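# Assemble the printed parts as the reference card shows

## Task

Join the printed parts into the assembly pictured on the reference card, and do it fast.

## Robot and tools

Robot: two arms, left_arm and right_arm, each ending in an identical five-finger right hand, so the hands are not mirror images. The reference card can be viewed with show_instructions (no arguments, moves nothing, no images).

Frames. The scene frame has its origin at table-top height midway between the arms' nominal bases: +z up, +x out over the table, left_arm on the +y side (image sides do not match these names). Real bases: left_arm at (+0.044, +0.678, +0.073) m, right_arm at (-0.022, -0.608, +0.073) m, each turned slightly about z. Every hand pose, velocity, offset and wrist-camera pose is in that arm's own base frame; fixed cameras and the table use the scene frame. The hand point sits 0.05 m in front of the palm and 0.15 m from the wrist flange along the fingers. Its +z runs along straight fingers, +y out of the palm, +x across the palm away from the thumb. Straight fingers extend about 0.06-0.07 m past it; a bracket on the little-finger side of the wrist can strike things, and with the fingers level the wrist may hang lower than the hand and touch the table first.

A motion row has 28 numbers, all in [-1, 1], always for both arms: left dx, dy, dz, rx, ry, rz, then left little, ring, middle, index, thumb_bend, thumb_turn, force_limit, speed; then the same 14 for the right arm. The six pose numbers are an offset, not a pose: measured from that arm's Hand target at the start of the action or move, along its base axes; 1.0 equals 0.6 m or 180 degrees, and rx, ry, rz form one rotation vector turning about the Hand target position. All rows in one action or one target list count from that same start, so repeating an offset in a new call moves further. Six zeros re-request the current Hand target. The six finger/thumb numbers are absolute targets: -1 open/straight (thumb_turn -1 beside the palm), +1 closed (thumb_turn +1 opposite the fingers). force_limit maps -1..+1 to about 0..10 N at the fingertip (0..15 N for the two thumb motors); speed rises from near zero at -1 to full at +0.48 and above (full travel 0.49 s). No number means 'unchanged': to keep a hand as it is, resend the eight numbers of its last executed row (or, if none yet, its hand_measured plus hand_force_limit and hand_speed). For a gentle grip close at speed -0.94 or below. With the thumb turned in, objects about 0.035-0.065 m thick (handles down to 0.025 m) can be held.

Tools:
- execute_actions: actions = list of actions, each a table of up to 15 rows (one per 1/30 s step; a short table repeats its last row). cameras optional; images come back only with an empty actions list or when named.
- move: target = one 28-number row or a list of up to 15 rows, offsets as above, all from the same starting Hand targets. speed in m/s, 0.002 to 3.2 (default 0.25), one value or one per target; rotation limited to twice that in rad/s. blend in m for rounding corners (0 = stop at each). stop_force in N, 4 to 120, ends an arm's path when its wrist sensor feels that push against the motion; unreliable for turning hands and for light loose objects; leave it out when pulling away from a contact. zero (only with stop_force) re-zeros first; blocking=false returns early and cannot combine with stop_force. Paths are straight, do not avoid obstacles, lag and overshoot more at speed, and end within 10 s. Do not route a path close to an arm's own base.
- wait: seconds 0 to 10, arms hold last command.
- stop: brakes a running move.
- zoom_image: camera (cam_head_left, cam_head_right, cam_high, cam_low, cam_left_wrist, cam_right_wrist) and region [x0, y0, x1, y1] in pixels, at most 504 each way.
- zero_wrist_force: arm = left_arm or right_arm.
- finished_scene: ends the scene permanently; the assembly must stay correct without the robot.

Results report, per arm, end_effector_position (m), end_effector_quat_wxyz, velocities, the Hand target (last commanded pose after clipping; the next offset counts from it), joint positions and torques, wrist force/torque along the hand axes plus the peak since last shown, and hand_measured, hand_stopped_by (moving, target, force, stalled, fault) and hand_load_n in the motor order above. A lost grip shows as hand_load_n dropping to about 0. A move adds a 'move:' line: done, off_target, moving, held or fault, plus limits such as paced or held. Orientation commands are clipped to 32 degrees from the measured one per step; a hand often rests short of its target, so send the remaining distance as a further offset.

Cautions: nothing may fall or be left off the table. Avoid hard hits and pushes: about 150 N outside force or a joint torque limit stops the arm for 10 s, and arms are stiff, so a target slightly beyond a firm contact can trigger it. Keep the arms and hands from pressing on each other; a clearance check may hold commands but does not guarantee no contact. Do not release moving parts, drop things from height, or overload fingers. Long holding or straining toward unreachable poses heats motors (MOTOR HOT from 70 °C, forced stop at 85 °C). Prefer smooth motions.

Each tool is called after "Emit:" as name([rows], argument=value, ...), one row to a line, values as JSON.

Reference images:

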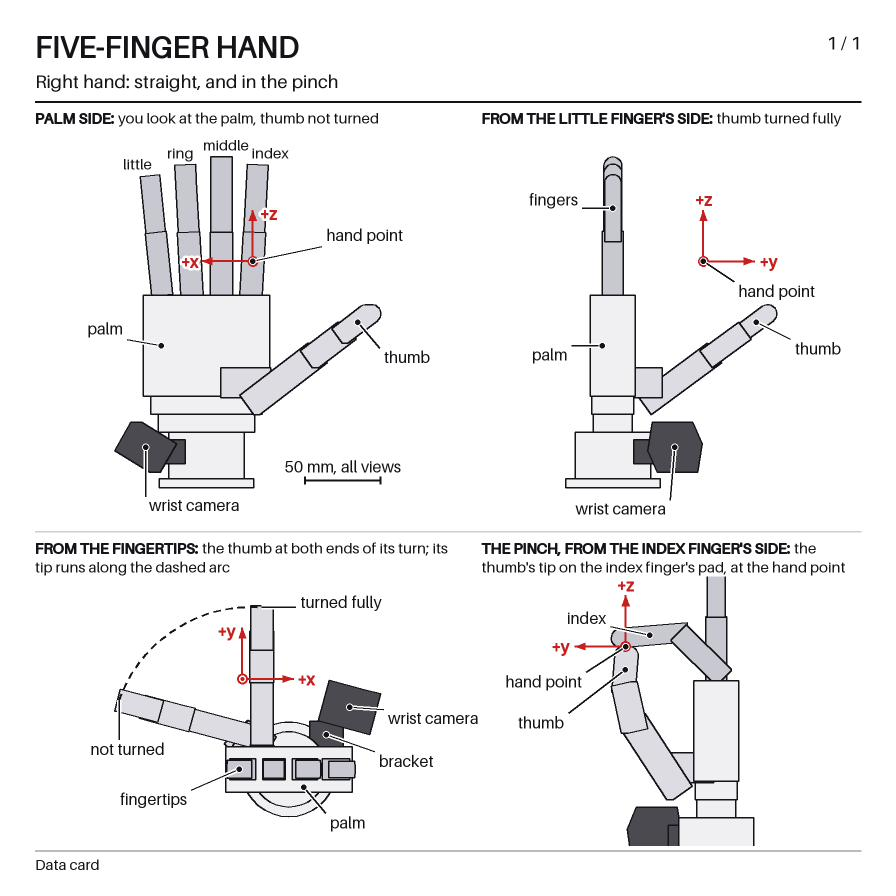

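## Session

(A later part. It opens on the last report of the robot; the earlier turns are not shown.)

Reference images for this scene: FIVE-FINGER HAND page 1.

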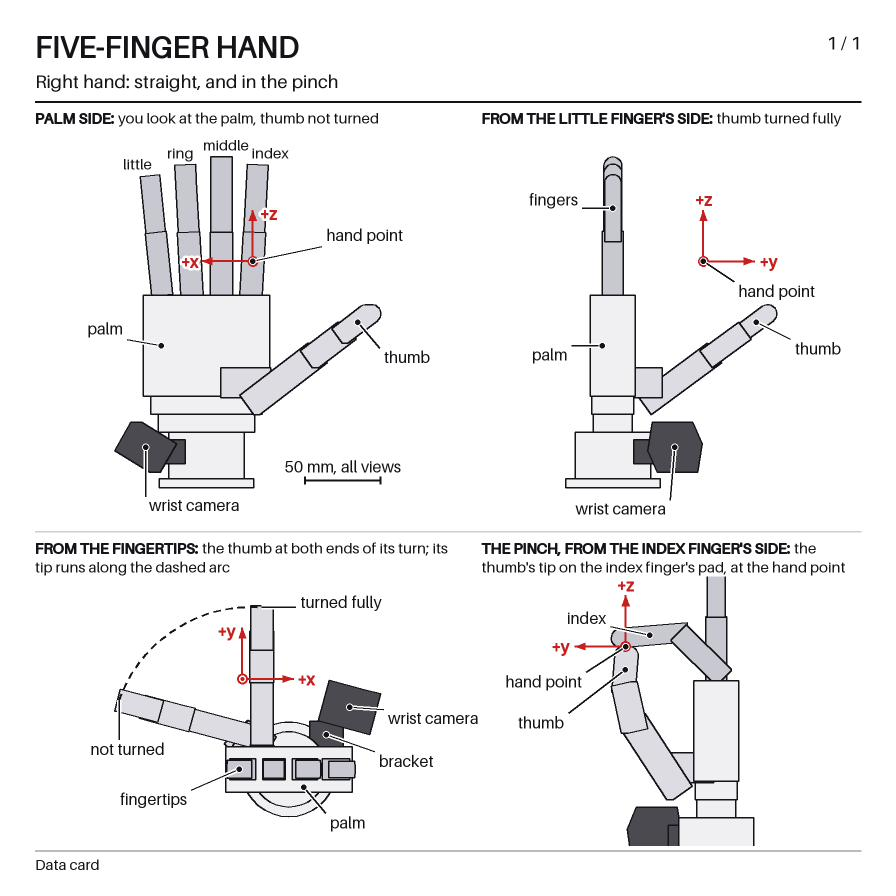

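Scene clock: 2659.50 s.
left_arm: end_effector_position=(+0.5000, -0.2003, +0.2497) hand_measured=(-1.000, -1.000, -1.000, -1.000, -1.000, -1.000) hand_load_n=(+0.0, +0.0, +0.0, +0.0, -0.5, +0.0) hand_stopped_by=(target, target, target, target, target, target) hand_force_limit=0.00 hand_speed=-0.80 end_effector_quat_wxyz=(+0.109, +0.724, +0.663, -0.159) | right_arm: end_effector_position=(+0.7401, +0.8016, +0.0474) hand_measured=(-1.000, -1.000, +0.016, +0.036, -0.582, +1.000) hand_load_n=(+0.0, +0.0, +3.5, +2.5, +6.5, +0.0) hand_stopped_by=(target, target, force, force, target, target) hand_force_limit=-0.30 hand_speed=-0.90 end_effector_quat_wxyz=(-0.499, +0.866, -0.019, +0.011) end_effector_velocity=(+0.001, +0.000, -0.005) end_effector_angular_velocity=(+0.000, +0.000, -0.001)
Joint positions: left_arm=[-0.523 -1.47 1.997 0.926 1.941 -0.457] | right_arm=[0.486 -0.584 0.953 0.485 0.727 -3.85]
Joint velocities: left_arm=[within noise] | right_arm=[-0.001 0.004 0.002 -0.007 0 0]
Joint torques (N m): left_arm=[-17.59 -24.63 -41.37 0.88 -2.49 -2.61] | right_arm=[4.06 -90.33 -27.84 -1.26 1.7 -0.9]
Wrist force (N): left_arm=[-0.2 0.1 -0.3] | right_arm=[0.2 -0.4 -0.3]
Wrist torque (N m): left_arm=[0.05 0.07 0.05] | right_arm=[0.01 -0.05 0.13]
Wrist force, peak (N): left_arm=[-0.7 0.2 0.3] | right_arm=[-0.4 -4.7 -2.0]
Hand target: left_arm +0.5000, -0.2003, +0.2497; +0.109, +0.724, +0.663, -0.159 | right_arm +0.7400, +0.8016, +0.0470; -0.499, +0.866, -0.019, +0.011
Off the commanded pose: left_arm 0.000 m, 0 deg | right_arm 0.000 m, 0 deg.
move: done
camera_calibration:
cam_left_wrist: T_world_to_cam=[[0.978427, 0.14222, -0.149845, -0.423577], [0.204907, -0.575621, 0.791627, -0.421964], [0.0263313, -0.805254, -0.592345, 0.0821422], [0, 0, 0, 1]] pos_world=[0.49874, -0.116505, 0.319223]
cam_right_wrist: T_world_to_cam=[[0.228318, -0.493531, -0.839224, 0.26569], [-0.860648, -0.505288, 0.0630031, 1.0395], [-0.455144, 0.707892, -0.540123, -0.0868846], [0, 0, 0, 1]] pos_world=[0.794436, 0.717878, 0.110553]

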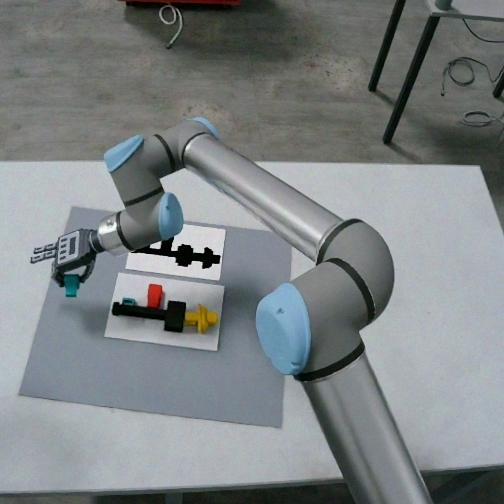

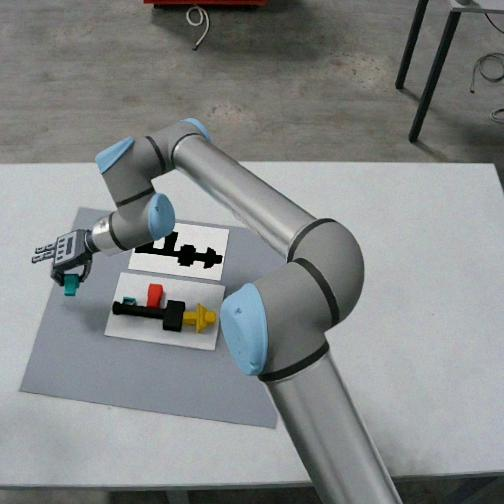

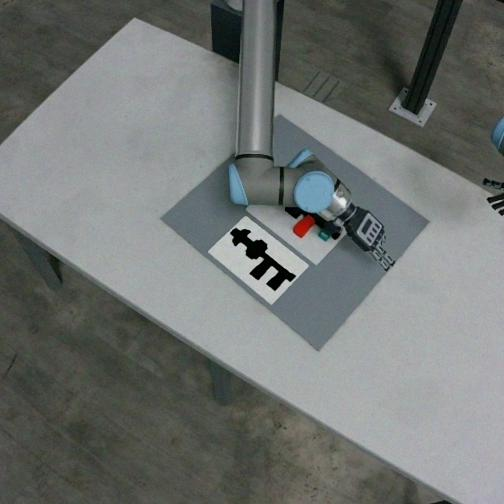

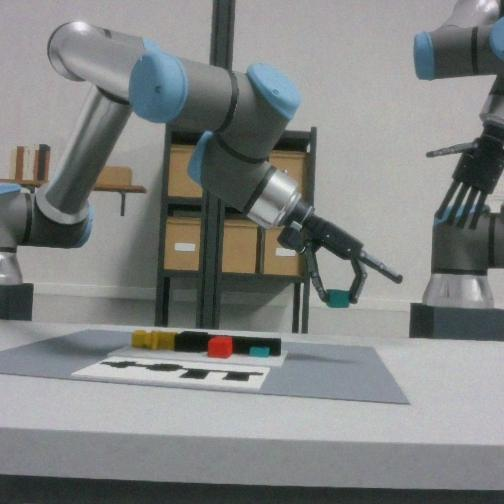

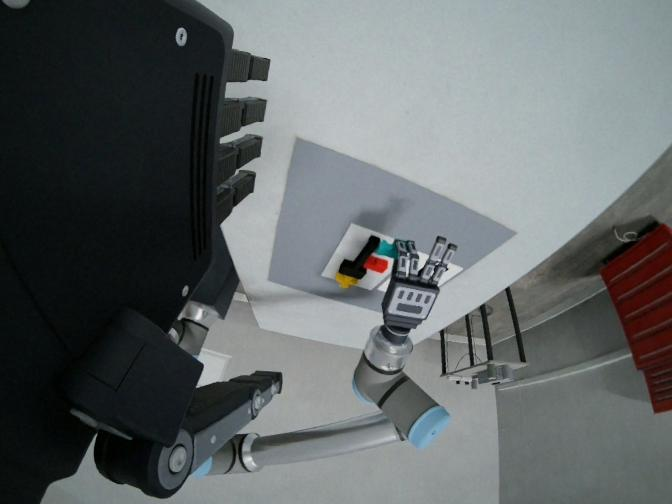

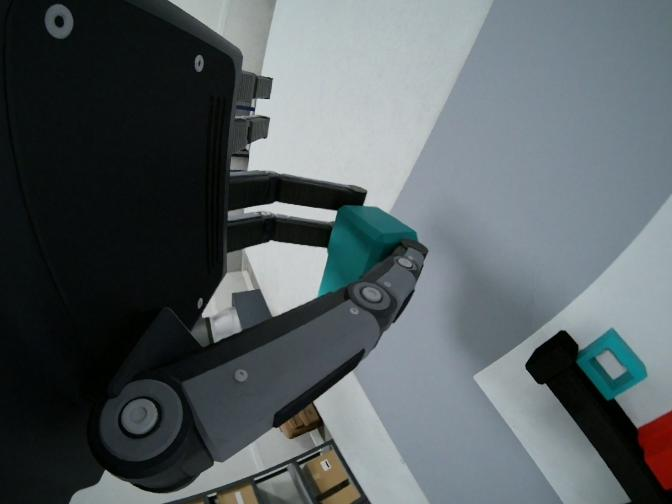

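Emit:
move(target=[0.16, -0.283, -0.2162, 0, 0, 0, -1, -1, -1, -1, -1, -1, 0, -0.8, 0.0248, -0.2088, 0, 0, 0, -0.0461, -1, -1, 0.45, 0.45, -0.58, 1, -0.3, -0.9], speed=0.15, cameras=["cam_head_left", "cam_head_right", "cam_high", "cam_low", "cam_left_wrist"])

Emit:
zoom_image(camera="cam_head_left", region=[105, 260, 165, 310])

Emit:
zoom_image(camera="cam_head_right", region=[105, 260, 165, 310])

Emit:
zoom_image(camera="cam_left_wrist", region=[310, 180, 410, 280])

Emit:
zoom_image(camera="cam_low", region=[200, 260, 310, 370])

Scene clock: 2746.77 s.
left_arm: end_effector_position=(+0.5960, -0.3701, +0.1200) hand_measured=(-1.000, -1.000, -1.000, -1.000, -1.000, -1.000) hand_load_n=(+0.0, +0.0, +0.0, +0.0, +0.0, +0.0) hand_stopped_by=(target, target, target, target, target, target) hand_force_limit=0.00 hand_speed=-0.80 end_effector_quat_wxyz=(+0.109, +0.724, +0.663, -0.159) | right_arm: end_effector_position=(+0.7549, +0.6762, +0.0471) hand_measured=(-1.000, -1.000, +0.016, +0.036, -0.582, +1.000) hand_load_n=(+0.0, +0.0, +3.5, +2.5, +6.5, +0.0) hand_stopped_by=(target, target, force, force, target, target) hand_force_limit=-0.30 hand_speed=-0.90 end_effector_quat_wxyz=(-0.497, +0.862, -0.081, +0.047)
Joint positions: left_arm=[-0.69 -1.14 1.815 0.717 1.916 -0.633] | right_arm=[0.366 -0.732 1.237 0.328 0.743 -3.822]
Joint torques (N m): left_arm=[13.68 -72.33 -19.41 7.24 2.24 2.79] | right_arm=[11.84 -84.28 -53.4 5.41 -0.51 -0.52]
Wrist force (N): left_arm=[-0.2 0.5 -0.2] | right_arm=[0.5 -0.4 0.0]
Wrist torque (N m): left_arm=[0.08 0.03 -0.06] | right_arm=[0.00 -0.09 -0.23]
Wrist force, peak (N): left_arm=[-1.1 1.5 0.8] | right_arm=[0.4 -1.1 0.6]
Hand target: left_arm +0.5960, -0.3701, +0.1200; +0.109, +0.724, +0.663, -0.159 | right_arm +0.7549, +0.6763, +0.0470; -0.497, +0.862, -0.081, +0.047
Off the commanded pose: left_arm 0.000 m, 0 deg | right_arm 0.000 m, 0 deg.
move: done
camera_calibration:
cam_left_wrist: T_world_to_cam=[[0.97847, 0.142098, -0.149679, -0.51287], [0.2047, -0.575653, 0.791657, -0.436651], [0.0263299, -0.805253, -0.592347, -0.134024], [0, 0, 0, 1]] pos_world=[0.594739, -0.286405, 0.189523]
Images, in order (width x height): cam_head_left 504x504, cam_head_right 504x504, cam_high 504x504, cam_low 504x504, cam_left_wrist 672x504.

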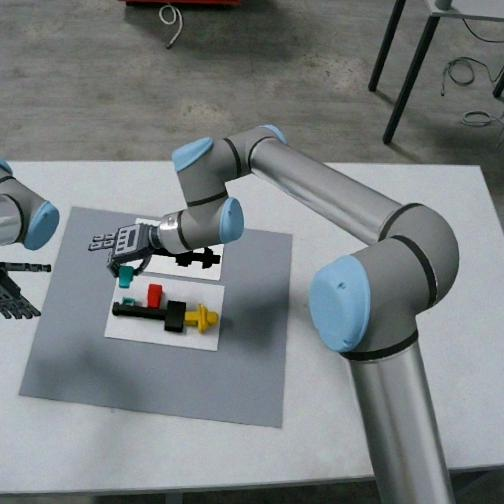

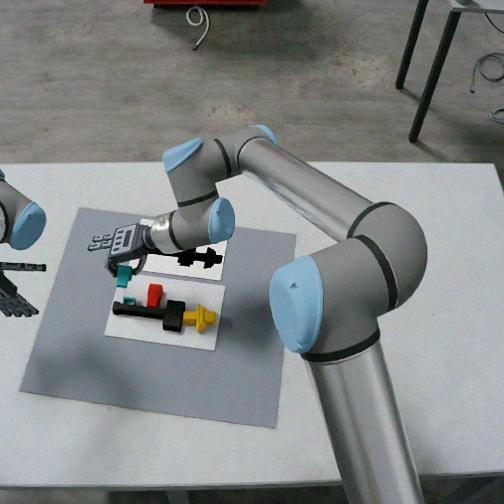

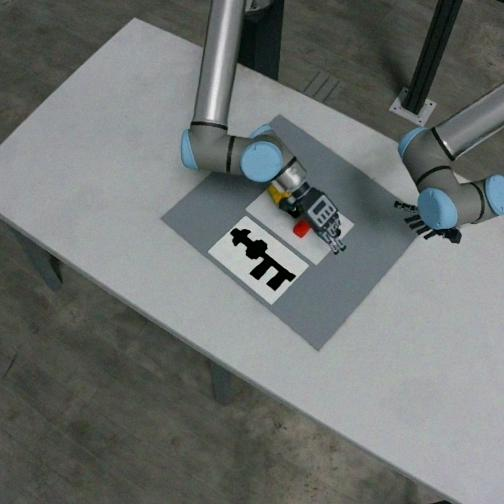

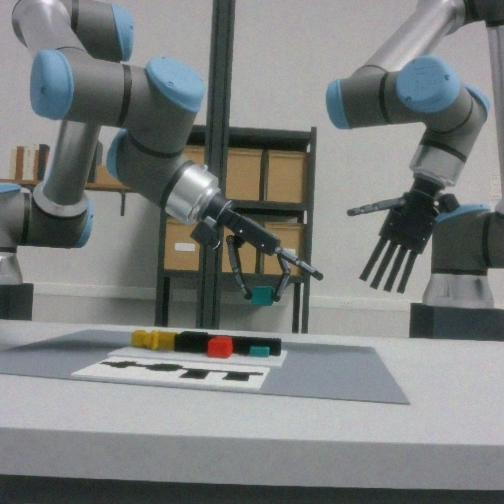

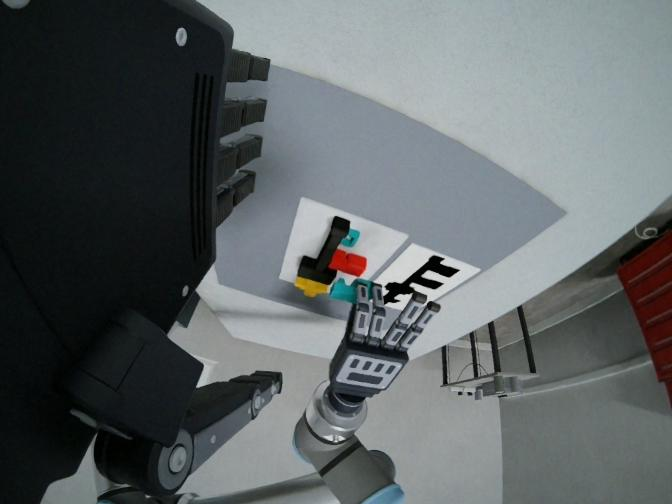

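Scaled by 8.400 from the camera's 504x504 image, which has a finer 720x720 frame.

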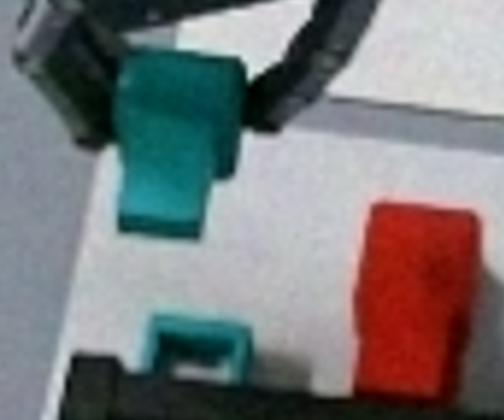

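Scaled by 8.400 from the camera's 504x504 image, which has a finer 720x720 frame.

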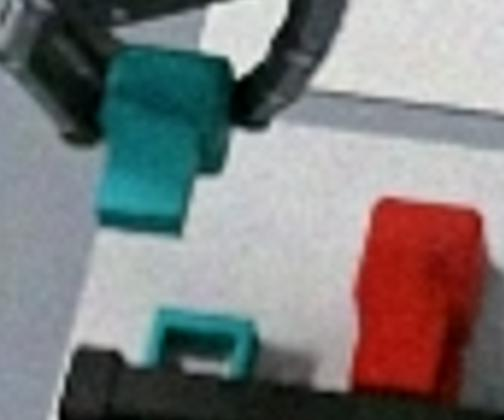

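Scaled by 5.040 from the camera's 672x504 image, which has a finer 960x720 frame.

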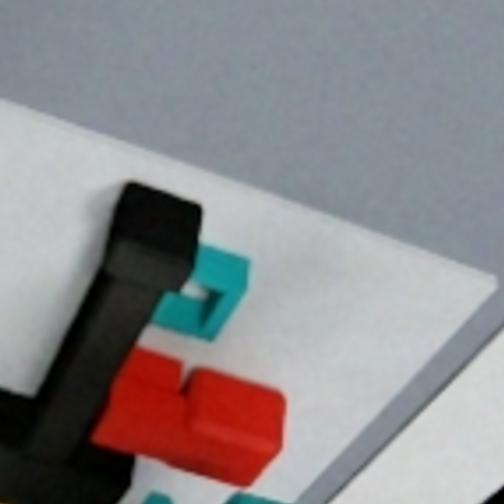

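Scaled by 4.582 from the camera's 504x504 image, which has a finer 720x720 frame.

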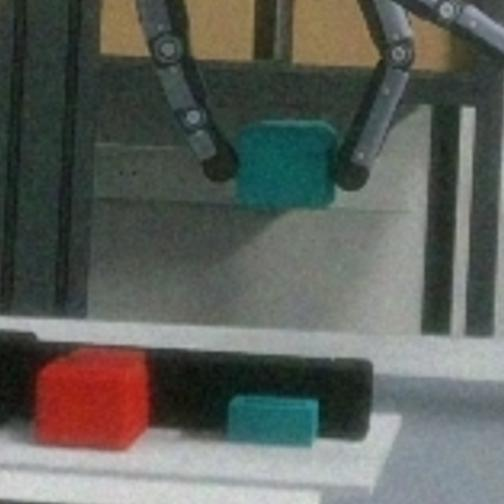

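Emit:
zoom_image(camera="cam_left_wrist", region=[315, 255, 395, 325])

Emit:
zoom_image(camera="cam_high", region=[280, 180, 360, 260])

Scaled by 6.300 from the camera's 672x504 image, which has a finer 960x720 frame.

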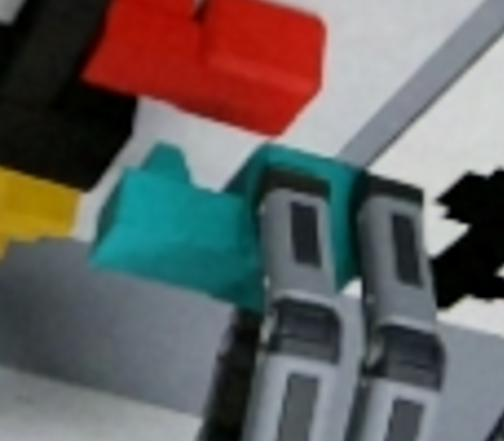

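Scaled by 6.300 from the camera's 504x504 image, which has a finer 720x720 frame.

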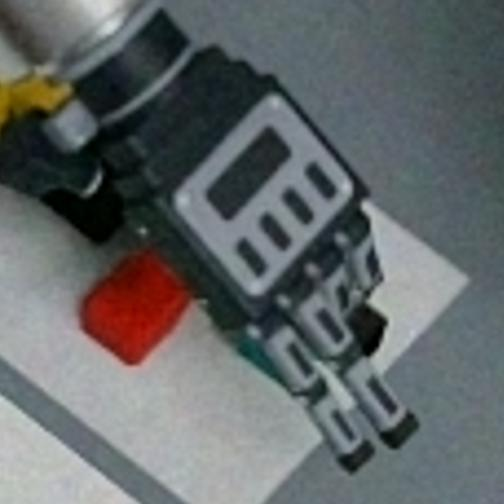

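Emit:
move(target=[0, 0, 0, 0, 0, 0, -1, -1, -1, -1, -1, -1, 0, -0.8, 0.0037, -0.002, -0.125, 0, 0, -0.01, -1, -1, 0.45, 0.45, -0.58, 1, -0.3, -0.9], speed=0.05, stop_force=5, cameras=["cam_head_left", "cam_head_right", "cam_low", "cam_left_wrist"])

Emit:
zoom_image(camera="cam_head_left", region=[105, 275, 155, 325])

Emit:
zoom_image(camera="cam_head_right", region=[105, 275, 155, 325])

Emit:
zoom_image(camera="cam_left_wrist", region=[310, 205, 390, 285])

Emit:
zoom_image(camera="cam_low", region=[210, 310, 300, 370])

Scene clock: 2830.73 s.
left_arm: end_effector_position=(+0.5960, -0.3701, +0.1200) hand_measured=(-1.000, -1.000, -1.000, -1.000, -1.000, -1.000) hand_load_n=(+0.0, +0.0, +0.0, +0.0, +0.0, +0.0) hand_stopped_by=(target, target, target, target, target, target) hand_force_limit=0.00 hand_speed=-0.80 end_effector_quat_wxyz=(+0.109, +0.724, +0.663, -0.159) | right_arm: end_effector_position=(+0.7571, +0.6751, -0.0280) hand_measured=(-1.000, -1.000, +0.016, +0.036, -0.582, +1.000) hand_load_n=(-0.5, +0.0, +3.5, +2.5, +6.5, +0.0) hand_stopped_by=(target, target, force, force, target, target) hand_force_limit=-0.30 hand_speed=-0.90 end_effector_quat_wxyz=(-0.497, +0.861, -0.095, +0.055)
Joint positions: left_arm=[-0.69 -1.14 1.815 0.717 1.916 -0.633] | right_arm=[0.367 -0.675 1.275 0.208 0.765 -3.788]
Joint torques (N m): left_arm=[13.5 -90.66 -16.7 7.09 5.13 2.57] | right_arm=[13.55 -110.64 -50.8 5.27 -4.11 -2.12]
Wrist force (N): left_arm=[0.0 0.8 -0.7] | right_arm=[0.6 -0.9 -0.1]
Wrist torque (N m): left_arm=[0.15 0.01 -0.05] | right_arm=[-0.05 -0.11 -0.22]
Wrist force, peak (N): left_arm=[-0.3 0.9 -0.7] | right_arm=[0.7 -1.3 -0.2]
Hand target: left_arm +0.5960, -0.3701, +0.1200; +0.109, +0.724, +0.663, -0.159 | right_arm +0.7571, +0.6751, -0.0280; -0.497, +0.861, -0.095, +0.055
Off the commanded pose: left_arm 0.000 m, 0 deg | right_arm 0.000 m, 0 deg.
move: done
camera_calibration:
cam_left_wrist: T_world_to_cam=[[0.978427, 0.14222, -0.149845, -0.512792], [0.204907, -0.575621, 0.791627, -0.436701], [0.0263313, -0.805254, -0.592345, -0.133945], [0, 0, 0, 1]] pos_world=[0.59474, -0.286305, 0.189523]
Images, in order (width x height): cam_head_left 504x504, cam_head_right 504x504, cam_low 504x504, cam_left_wrist 672x504.

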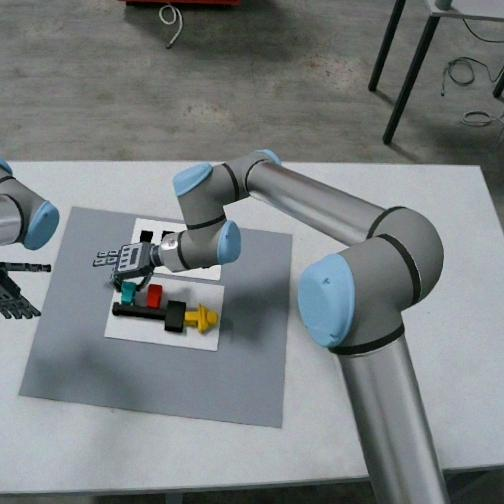

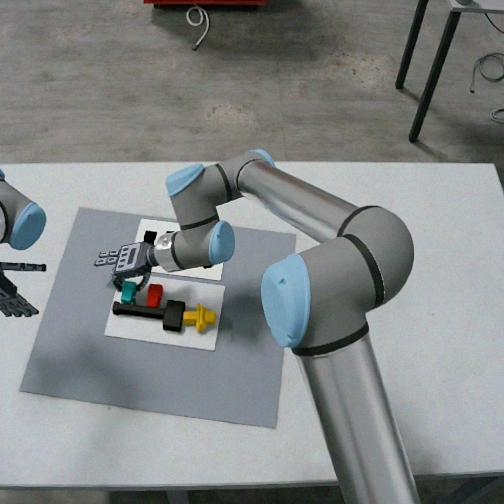

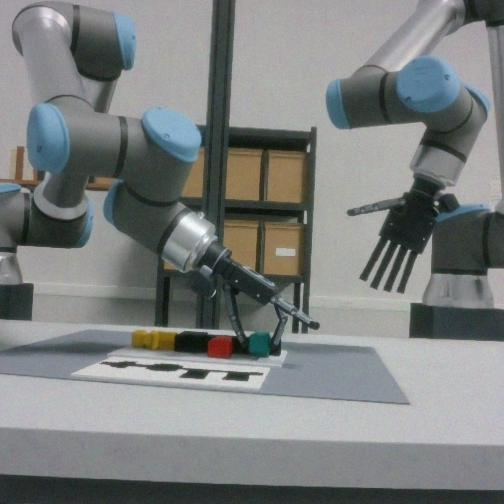

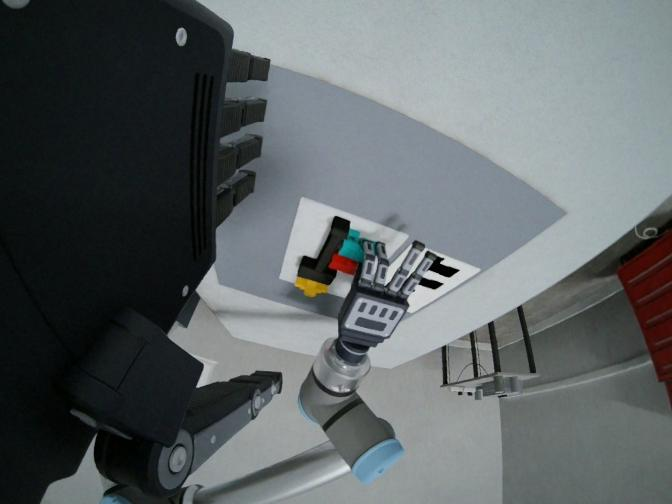

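Scaled by 10.080 from the camera's 504x504 image, which has a finer 720x720 frame.

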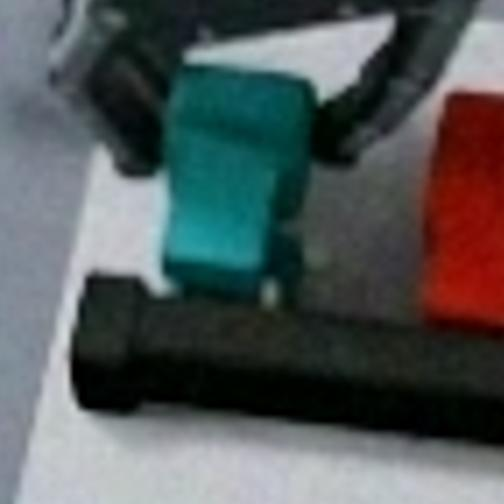

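Scaled by 10.080 from the camera's 504x504 image, which has a finer 720x720 frame.

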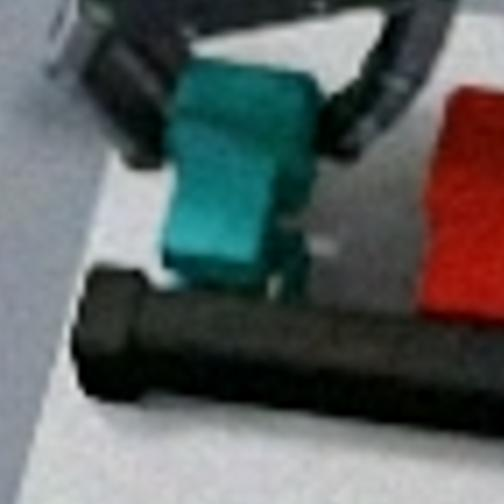

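Scaled by 6.300 from the camera's 672x504 image, which has a finer 960x720 frame.

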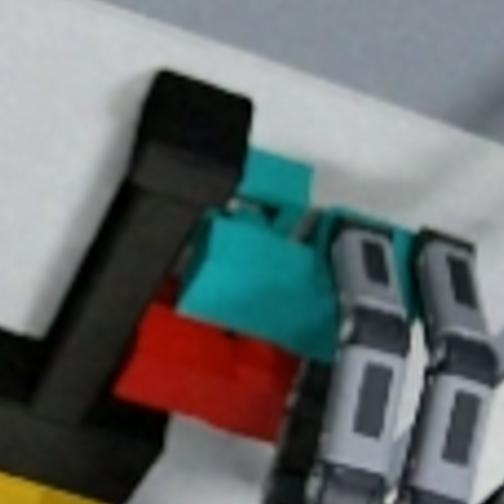

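Scaled by 5.600 from the camera's 504x504 image, which has a finer 720x720 frame.

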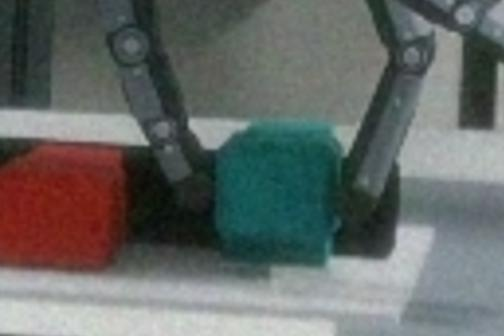

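Emit:
move([
  [0, 0, 0, 0, 0, 0, -1, -1, -1, -1, -1, -1, 0, -0.8, -0.0009, -0.0006, 0, 0, 0, -0.0067, -1, -1, 0.45, 0.45, -0.58, 1, -0.3, -0.9],
  [0, 0, 0, 0, 0, 0, -1, -1, -1, -1, -1, -1, 0, -0.8, -0.0009, -0.0006, -0.034, 0, 0, -0.0067, -1, -1, 0.45, 0.45, -0.58, 1, -0.3, -0.9],
], speed=0.02, stop_force=5, cameras=["cam_head_left", "cam_head_right", "cam_low", "cam_left_wrist"])

Emit:
zoom_image(camera="cam_head_left", region=[105, 275, 155, 325])

Emit:
zoom_image(camera="cam_head_right", region=[105, 275, 155, 325])

Emit:
zoom_image(camera="cam_left_wrist", region=[310, 205, 390, 285])

Emit:
zoom_image(camera="cam_low", region=[210, 310, 300, 370])

Scene clock: 2943.63 s.
left_arm: end_effector_position=(+0.5960, -0.3701, +0.1200) hand_measured=(-1.000, -1.000, -1.000, -1.000, -1.000, -1.000) hand_load_n=(+0.0, +0.0, +0.0, +0.0, +0.0, +0.0) hand_stopped_by=(target, target, target, target, target, target) hand_force_limit=0.00 hand_speed=-0.80 end_effector_quat_wxyz=(+0.109, +0.724, +0.663, -0.159) | right_arm: end_effector_position=(+0.7566, +0.6748, -0.0391) hand_measured=(-1.000, -1.000, +0.016, +0.036, -0.582, +1.000) hand_load_n=(+0.0, +0.0, +4.0, +2.0, +6.5, +0.0) hand_stopped_by=(target, target, force, force, target, target) hand_force_limit=-0.30 hand_speed=-0.90 end_effector_quat_wxyz=(-0.496, +0.860, -0.104, +0.060)
Joint positions: left_arm=[-0.69 -1.14 1.815 0.717 1.916 -0.633] | right_arm=[0.369 -0.673 1.292 0.172 0.781 -3.764]
Joint torques (N m): left_arm=[14.86 -90.08 -17.52 7.41 5.01 2.52] | right_arm=[5.25 -109.65 -49.89 5.19 -0.65 -2.09]
Wrist force (N): left_arm=[-0.1 0.5 -0.6] | right_arm=[0.3 -0.7 -0.4]
Wrist torque (N m): left_arm=[0.10 0.02 -0.07] | right_arm=[0.01 -0.06 -0.17]
Wrist force, peak (N): left_arm=[0.0 0.9 -0.7] | right_arm=[-0.1 -6.1 -2.6]
Hand target: left_arm +0.5960, -0.3701, +0.1200; +0.109, +0.724, +0.663, -0.159 | right_arm +0.7566, +0.6748, -0.0391; -0.496, +0.860, -0.104, +0.060 (not the last commanded pose)
Off the commanded pose: left_arm 0.000 m, 0 deg | right_arm 0.009 m, 0 deg.
move: contact (right_arm); path passed 1 of 2 targets
camera_calibration:
cam_left_wrist: T_world_to_cam=[[0.978427, 0.14222, -0.149845, -0.512792], [0.204907, -0.575621, 0.791627, -0.436701], [0.0263313, -0.805254, -0.592345, -0.133945], [0, 0, 0, 1]] pos_world=[0.59474, -0.286305, 0.189523]
Images, in order (width x height): cam_head_left 504x504, cam_head_right 504x504, cam_low 504x504, cam_left_wrist 672x504.

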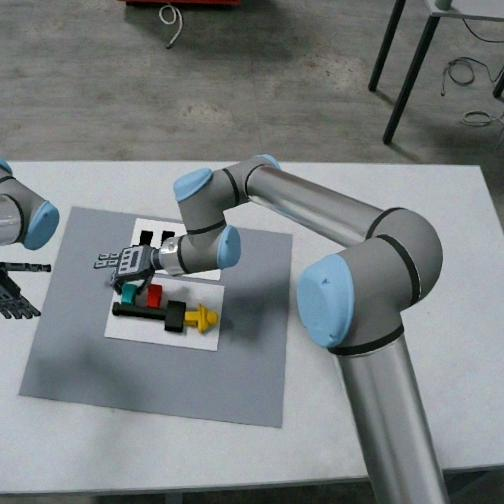

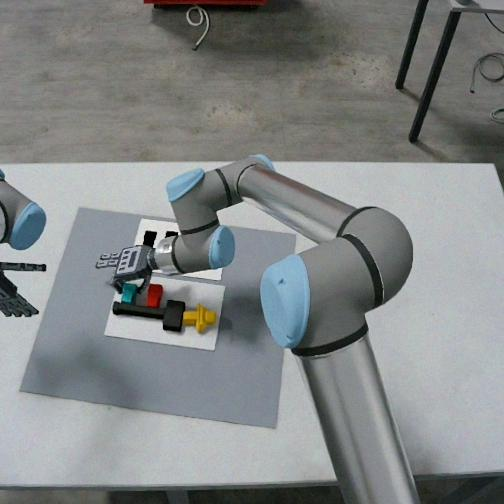

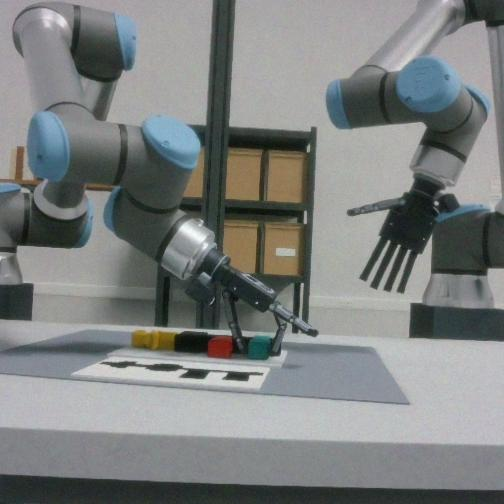

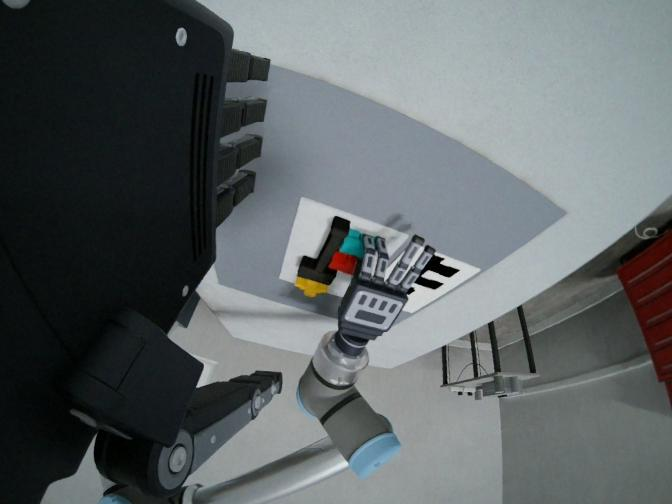

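Scaled by 10.080 from the camera's 504x504 image, which has a finer 720x720 frame.

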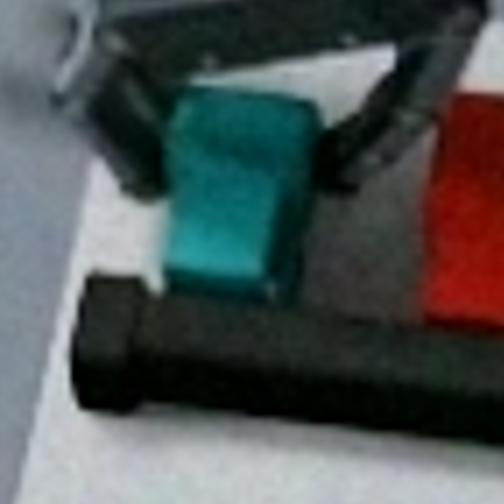

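Scaled by 10.080 from the camera's 504x504 image, which has a finer 720x720 frame.

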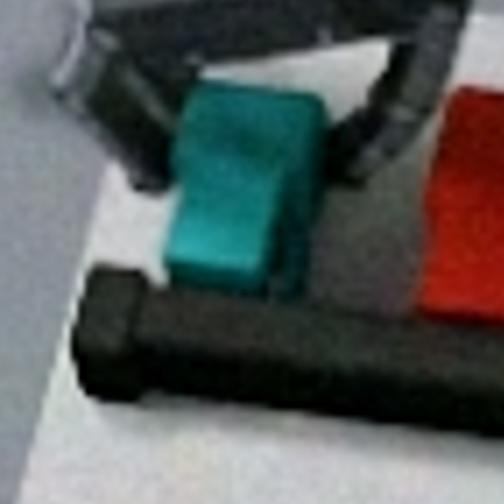

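Scaled by 6.300 from the camera's 672x504 image, which has a finer 960x720 frame.

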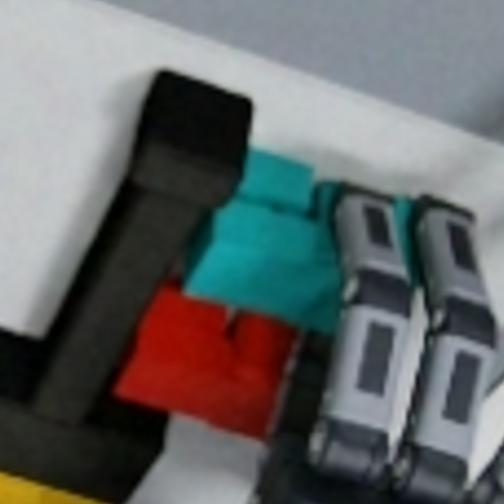

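Scaled by 5.600 from the camera's 504x504 image, which has a finer 720x720 frame.

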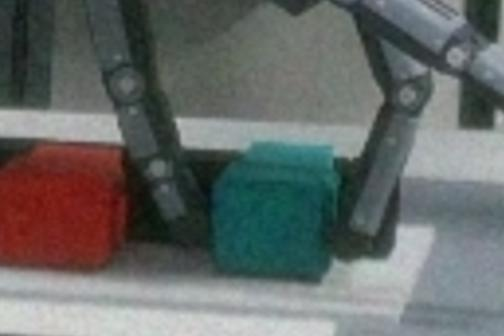

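Emit:
move([
  [0, 0, 0, 0, 0, 0, -1, -1, -1, -1, -1, -1, 0, -0.8, 0, 0, 0.006, 0, 0, 0, -1, -1, 0.45, 0.45, -0.58, 1, -0.3, -0.9],
  [0, 0, 0, 0, 0, 0, -1, -1, -1, -1, -1, -1, 0, -0.8, -0.0013, -0.0028, 0.006, 0, 0, 0, -1, -1, 0.45, 0.45, -0.58, 1, -0.3, -0.9],
  [0, 0, 0, 0, 0, 0, -1, -1, -1, -1, -1, -1, 0, -0.8, -0.0013, -0.0028, -0.012, 0, 0, 0, -1, -1, 0.45, 0.45, -0.58, 1, -0.3, -0.9],
], speed=0.02, stop_force=5, cameras=["cam_head_left", "cam_head_right", "cam_low", "cam_left_wrist"])

Emit:
zoom_image(camera="cam_head_left", region=[105, 275, 155, 325])

Emit:
zoom_image(camera="cam_head_right", region=[105, 275, 155, 325])

Emit:
zoom_image(camera="cam_left_wrist", region=[330, 215, 370, 255])

Emit:
zoom_image(camera="cam_low", region=[210, 310, 300, 370])

Scene clock: 2974.87 s.
left_arm: end_effector_position=(+0.5960, -0.3701, +0.1200) hand_measured=(-1.000, -1.000, -1.000, -1.000, -1.000, -1.000) hand_load_n=(+0.5, +0.0, +0.0, +0.0, +0.0, +0.0) hand_stopped_by=(target, target, target, target, target, target) hand_force_limit=0.00 hand_speed=-0.80 end_effector_quat_wxyz=(+0.109, +0.724, +0.663, -0.159) | right_arm: end_effector_position=(+0.7559, +0.6731, -0.0401) hand_measured=(-1.000, -1.000, +0.016, +0.036, -0.582, +1.000) hand_load_n=(+0.0, +0.0, +3.5, +2.0, +6.5, +0.5) hand_stopped_by=(target, target, force, force, target, target) hand_force_limit=-0.30 hand_speed=-0.90 end_effector_quat_wxyz=(-0.496, +0.860, -0.104, +0.060)
Joint positions: left_arm=[-0.69 -1.14 1.815 0.717 1.916 -0.633] | right_arm=[0.367 -0.674 1.297 0.17 0.78 -3.766]
Joint torques (N m): left_arm=[12.9 -90.2 -17.52 7.24 4.79 2.48] | right_arm=[-0.17 -109.54 -50.41 5.05 2.19 -1.44]
Wrist force (N): left_arm=[-0.1 0.9 -0.1] | right_arm=[0.8 -0.7 -0.1]
Wrist torque (N m): left_arm=[0.13 0.01 -0.06] | right_arm=[0.00 -0.14 0.15]
Wrist force, peak (N): left_arm=[0.2 1.1 -0.4] | right_arm=[-1.5 -5.2 -3.4]
Hand target: left_arm +0.5960, -0.3701, +0.1200; +0.109, +0.724, +0.663, -0.159 | right_arm +0.7559, +0.6731, -0.0401; -0.496, +0.860, -0.104, +0.060 (not the last commanded pose)
Off the commanded pose: left_arm 0.000 m, 0 deg | right_arm 0.006 m, 0 deg.
move: contact (right_arm); path passed 2 of 3 targets
camera_calibration:
cam_left_wrist: T_world_to_cam=[[0.978427, 0.14222, -0.149845, -0.512792], [0.204907, -0.575621, 0.791627, -0.436701], [0.0263313, -0.805254, -0.592345, -0.133945], [0, 0, 0, 1]] pos_world=[0.59474, -0.286305, 0.189523]
Images, in order (width x height): cam_head_left 504x504, cam_head_right 504x504, cam_low 504x504, cam_left_wrist 672x504.

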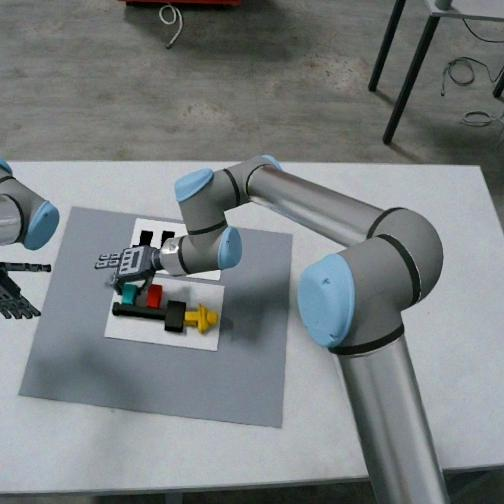

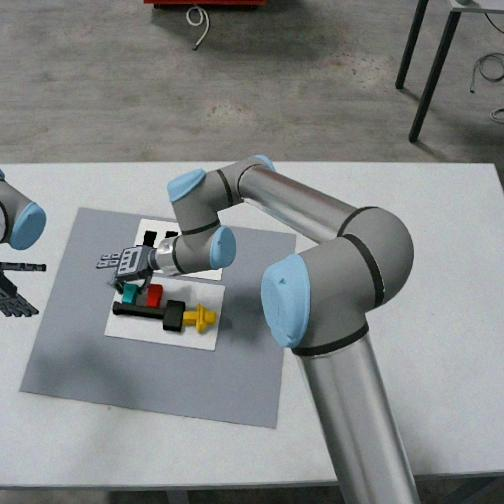

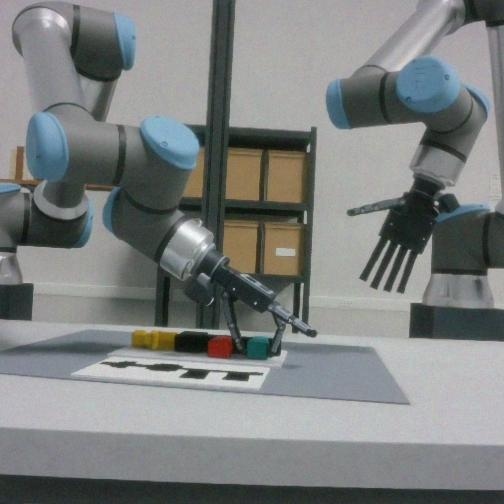

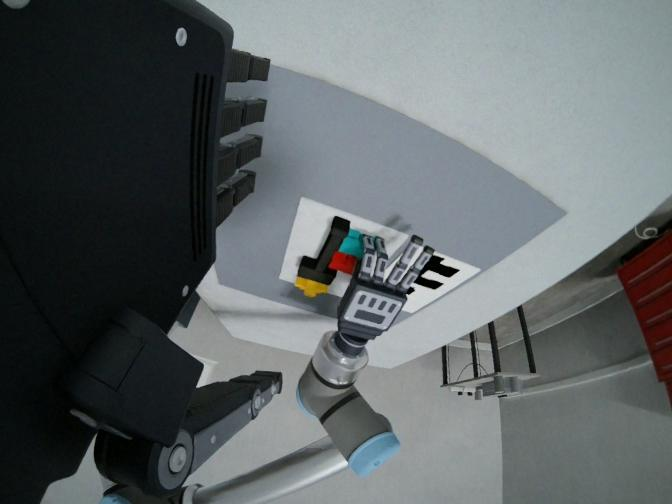

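Scaled by 10.080 from the camera's 504x504 image, which has a finer 720x720 frame.

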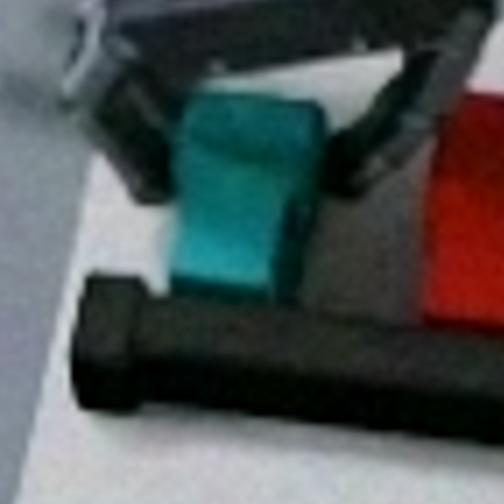

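Scaled by 10.080 from the camera's 504x504 image, which has a finer 720x720 frame.

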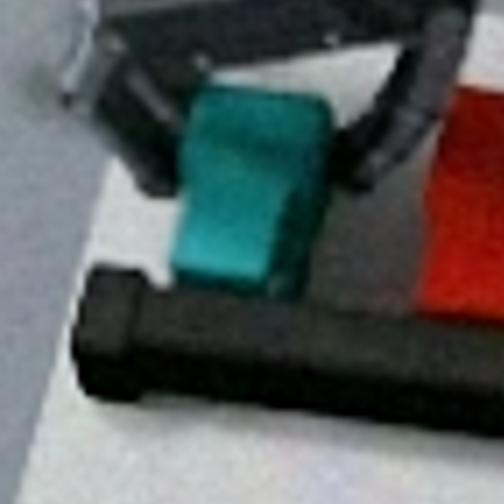

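Scaled by 12.600 from the camera's 672x504 image, which has a finer 960x720 frame.

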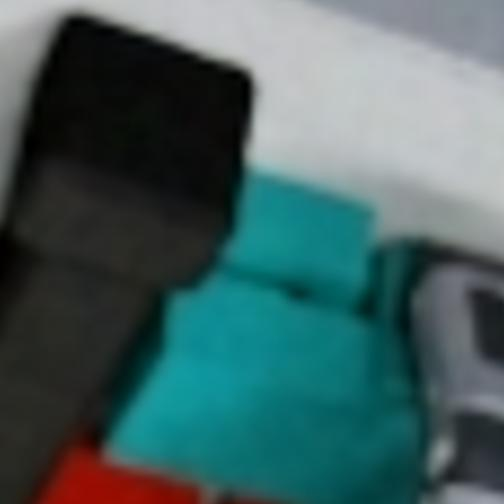

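Scaled by 5.600 from the camera's 504x504 image, which has a finer 720x720 frame.

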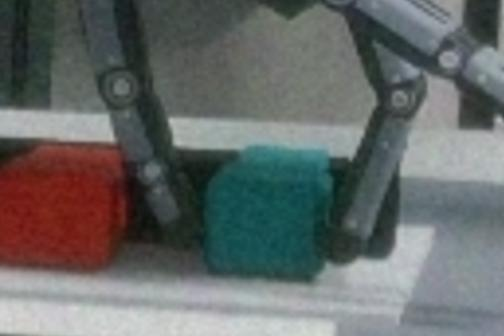

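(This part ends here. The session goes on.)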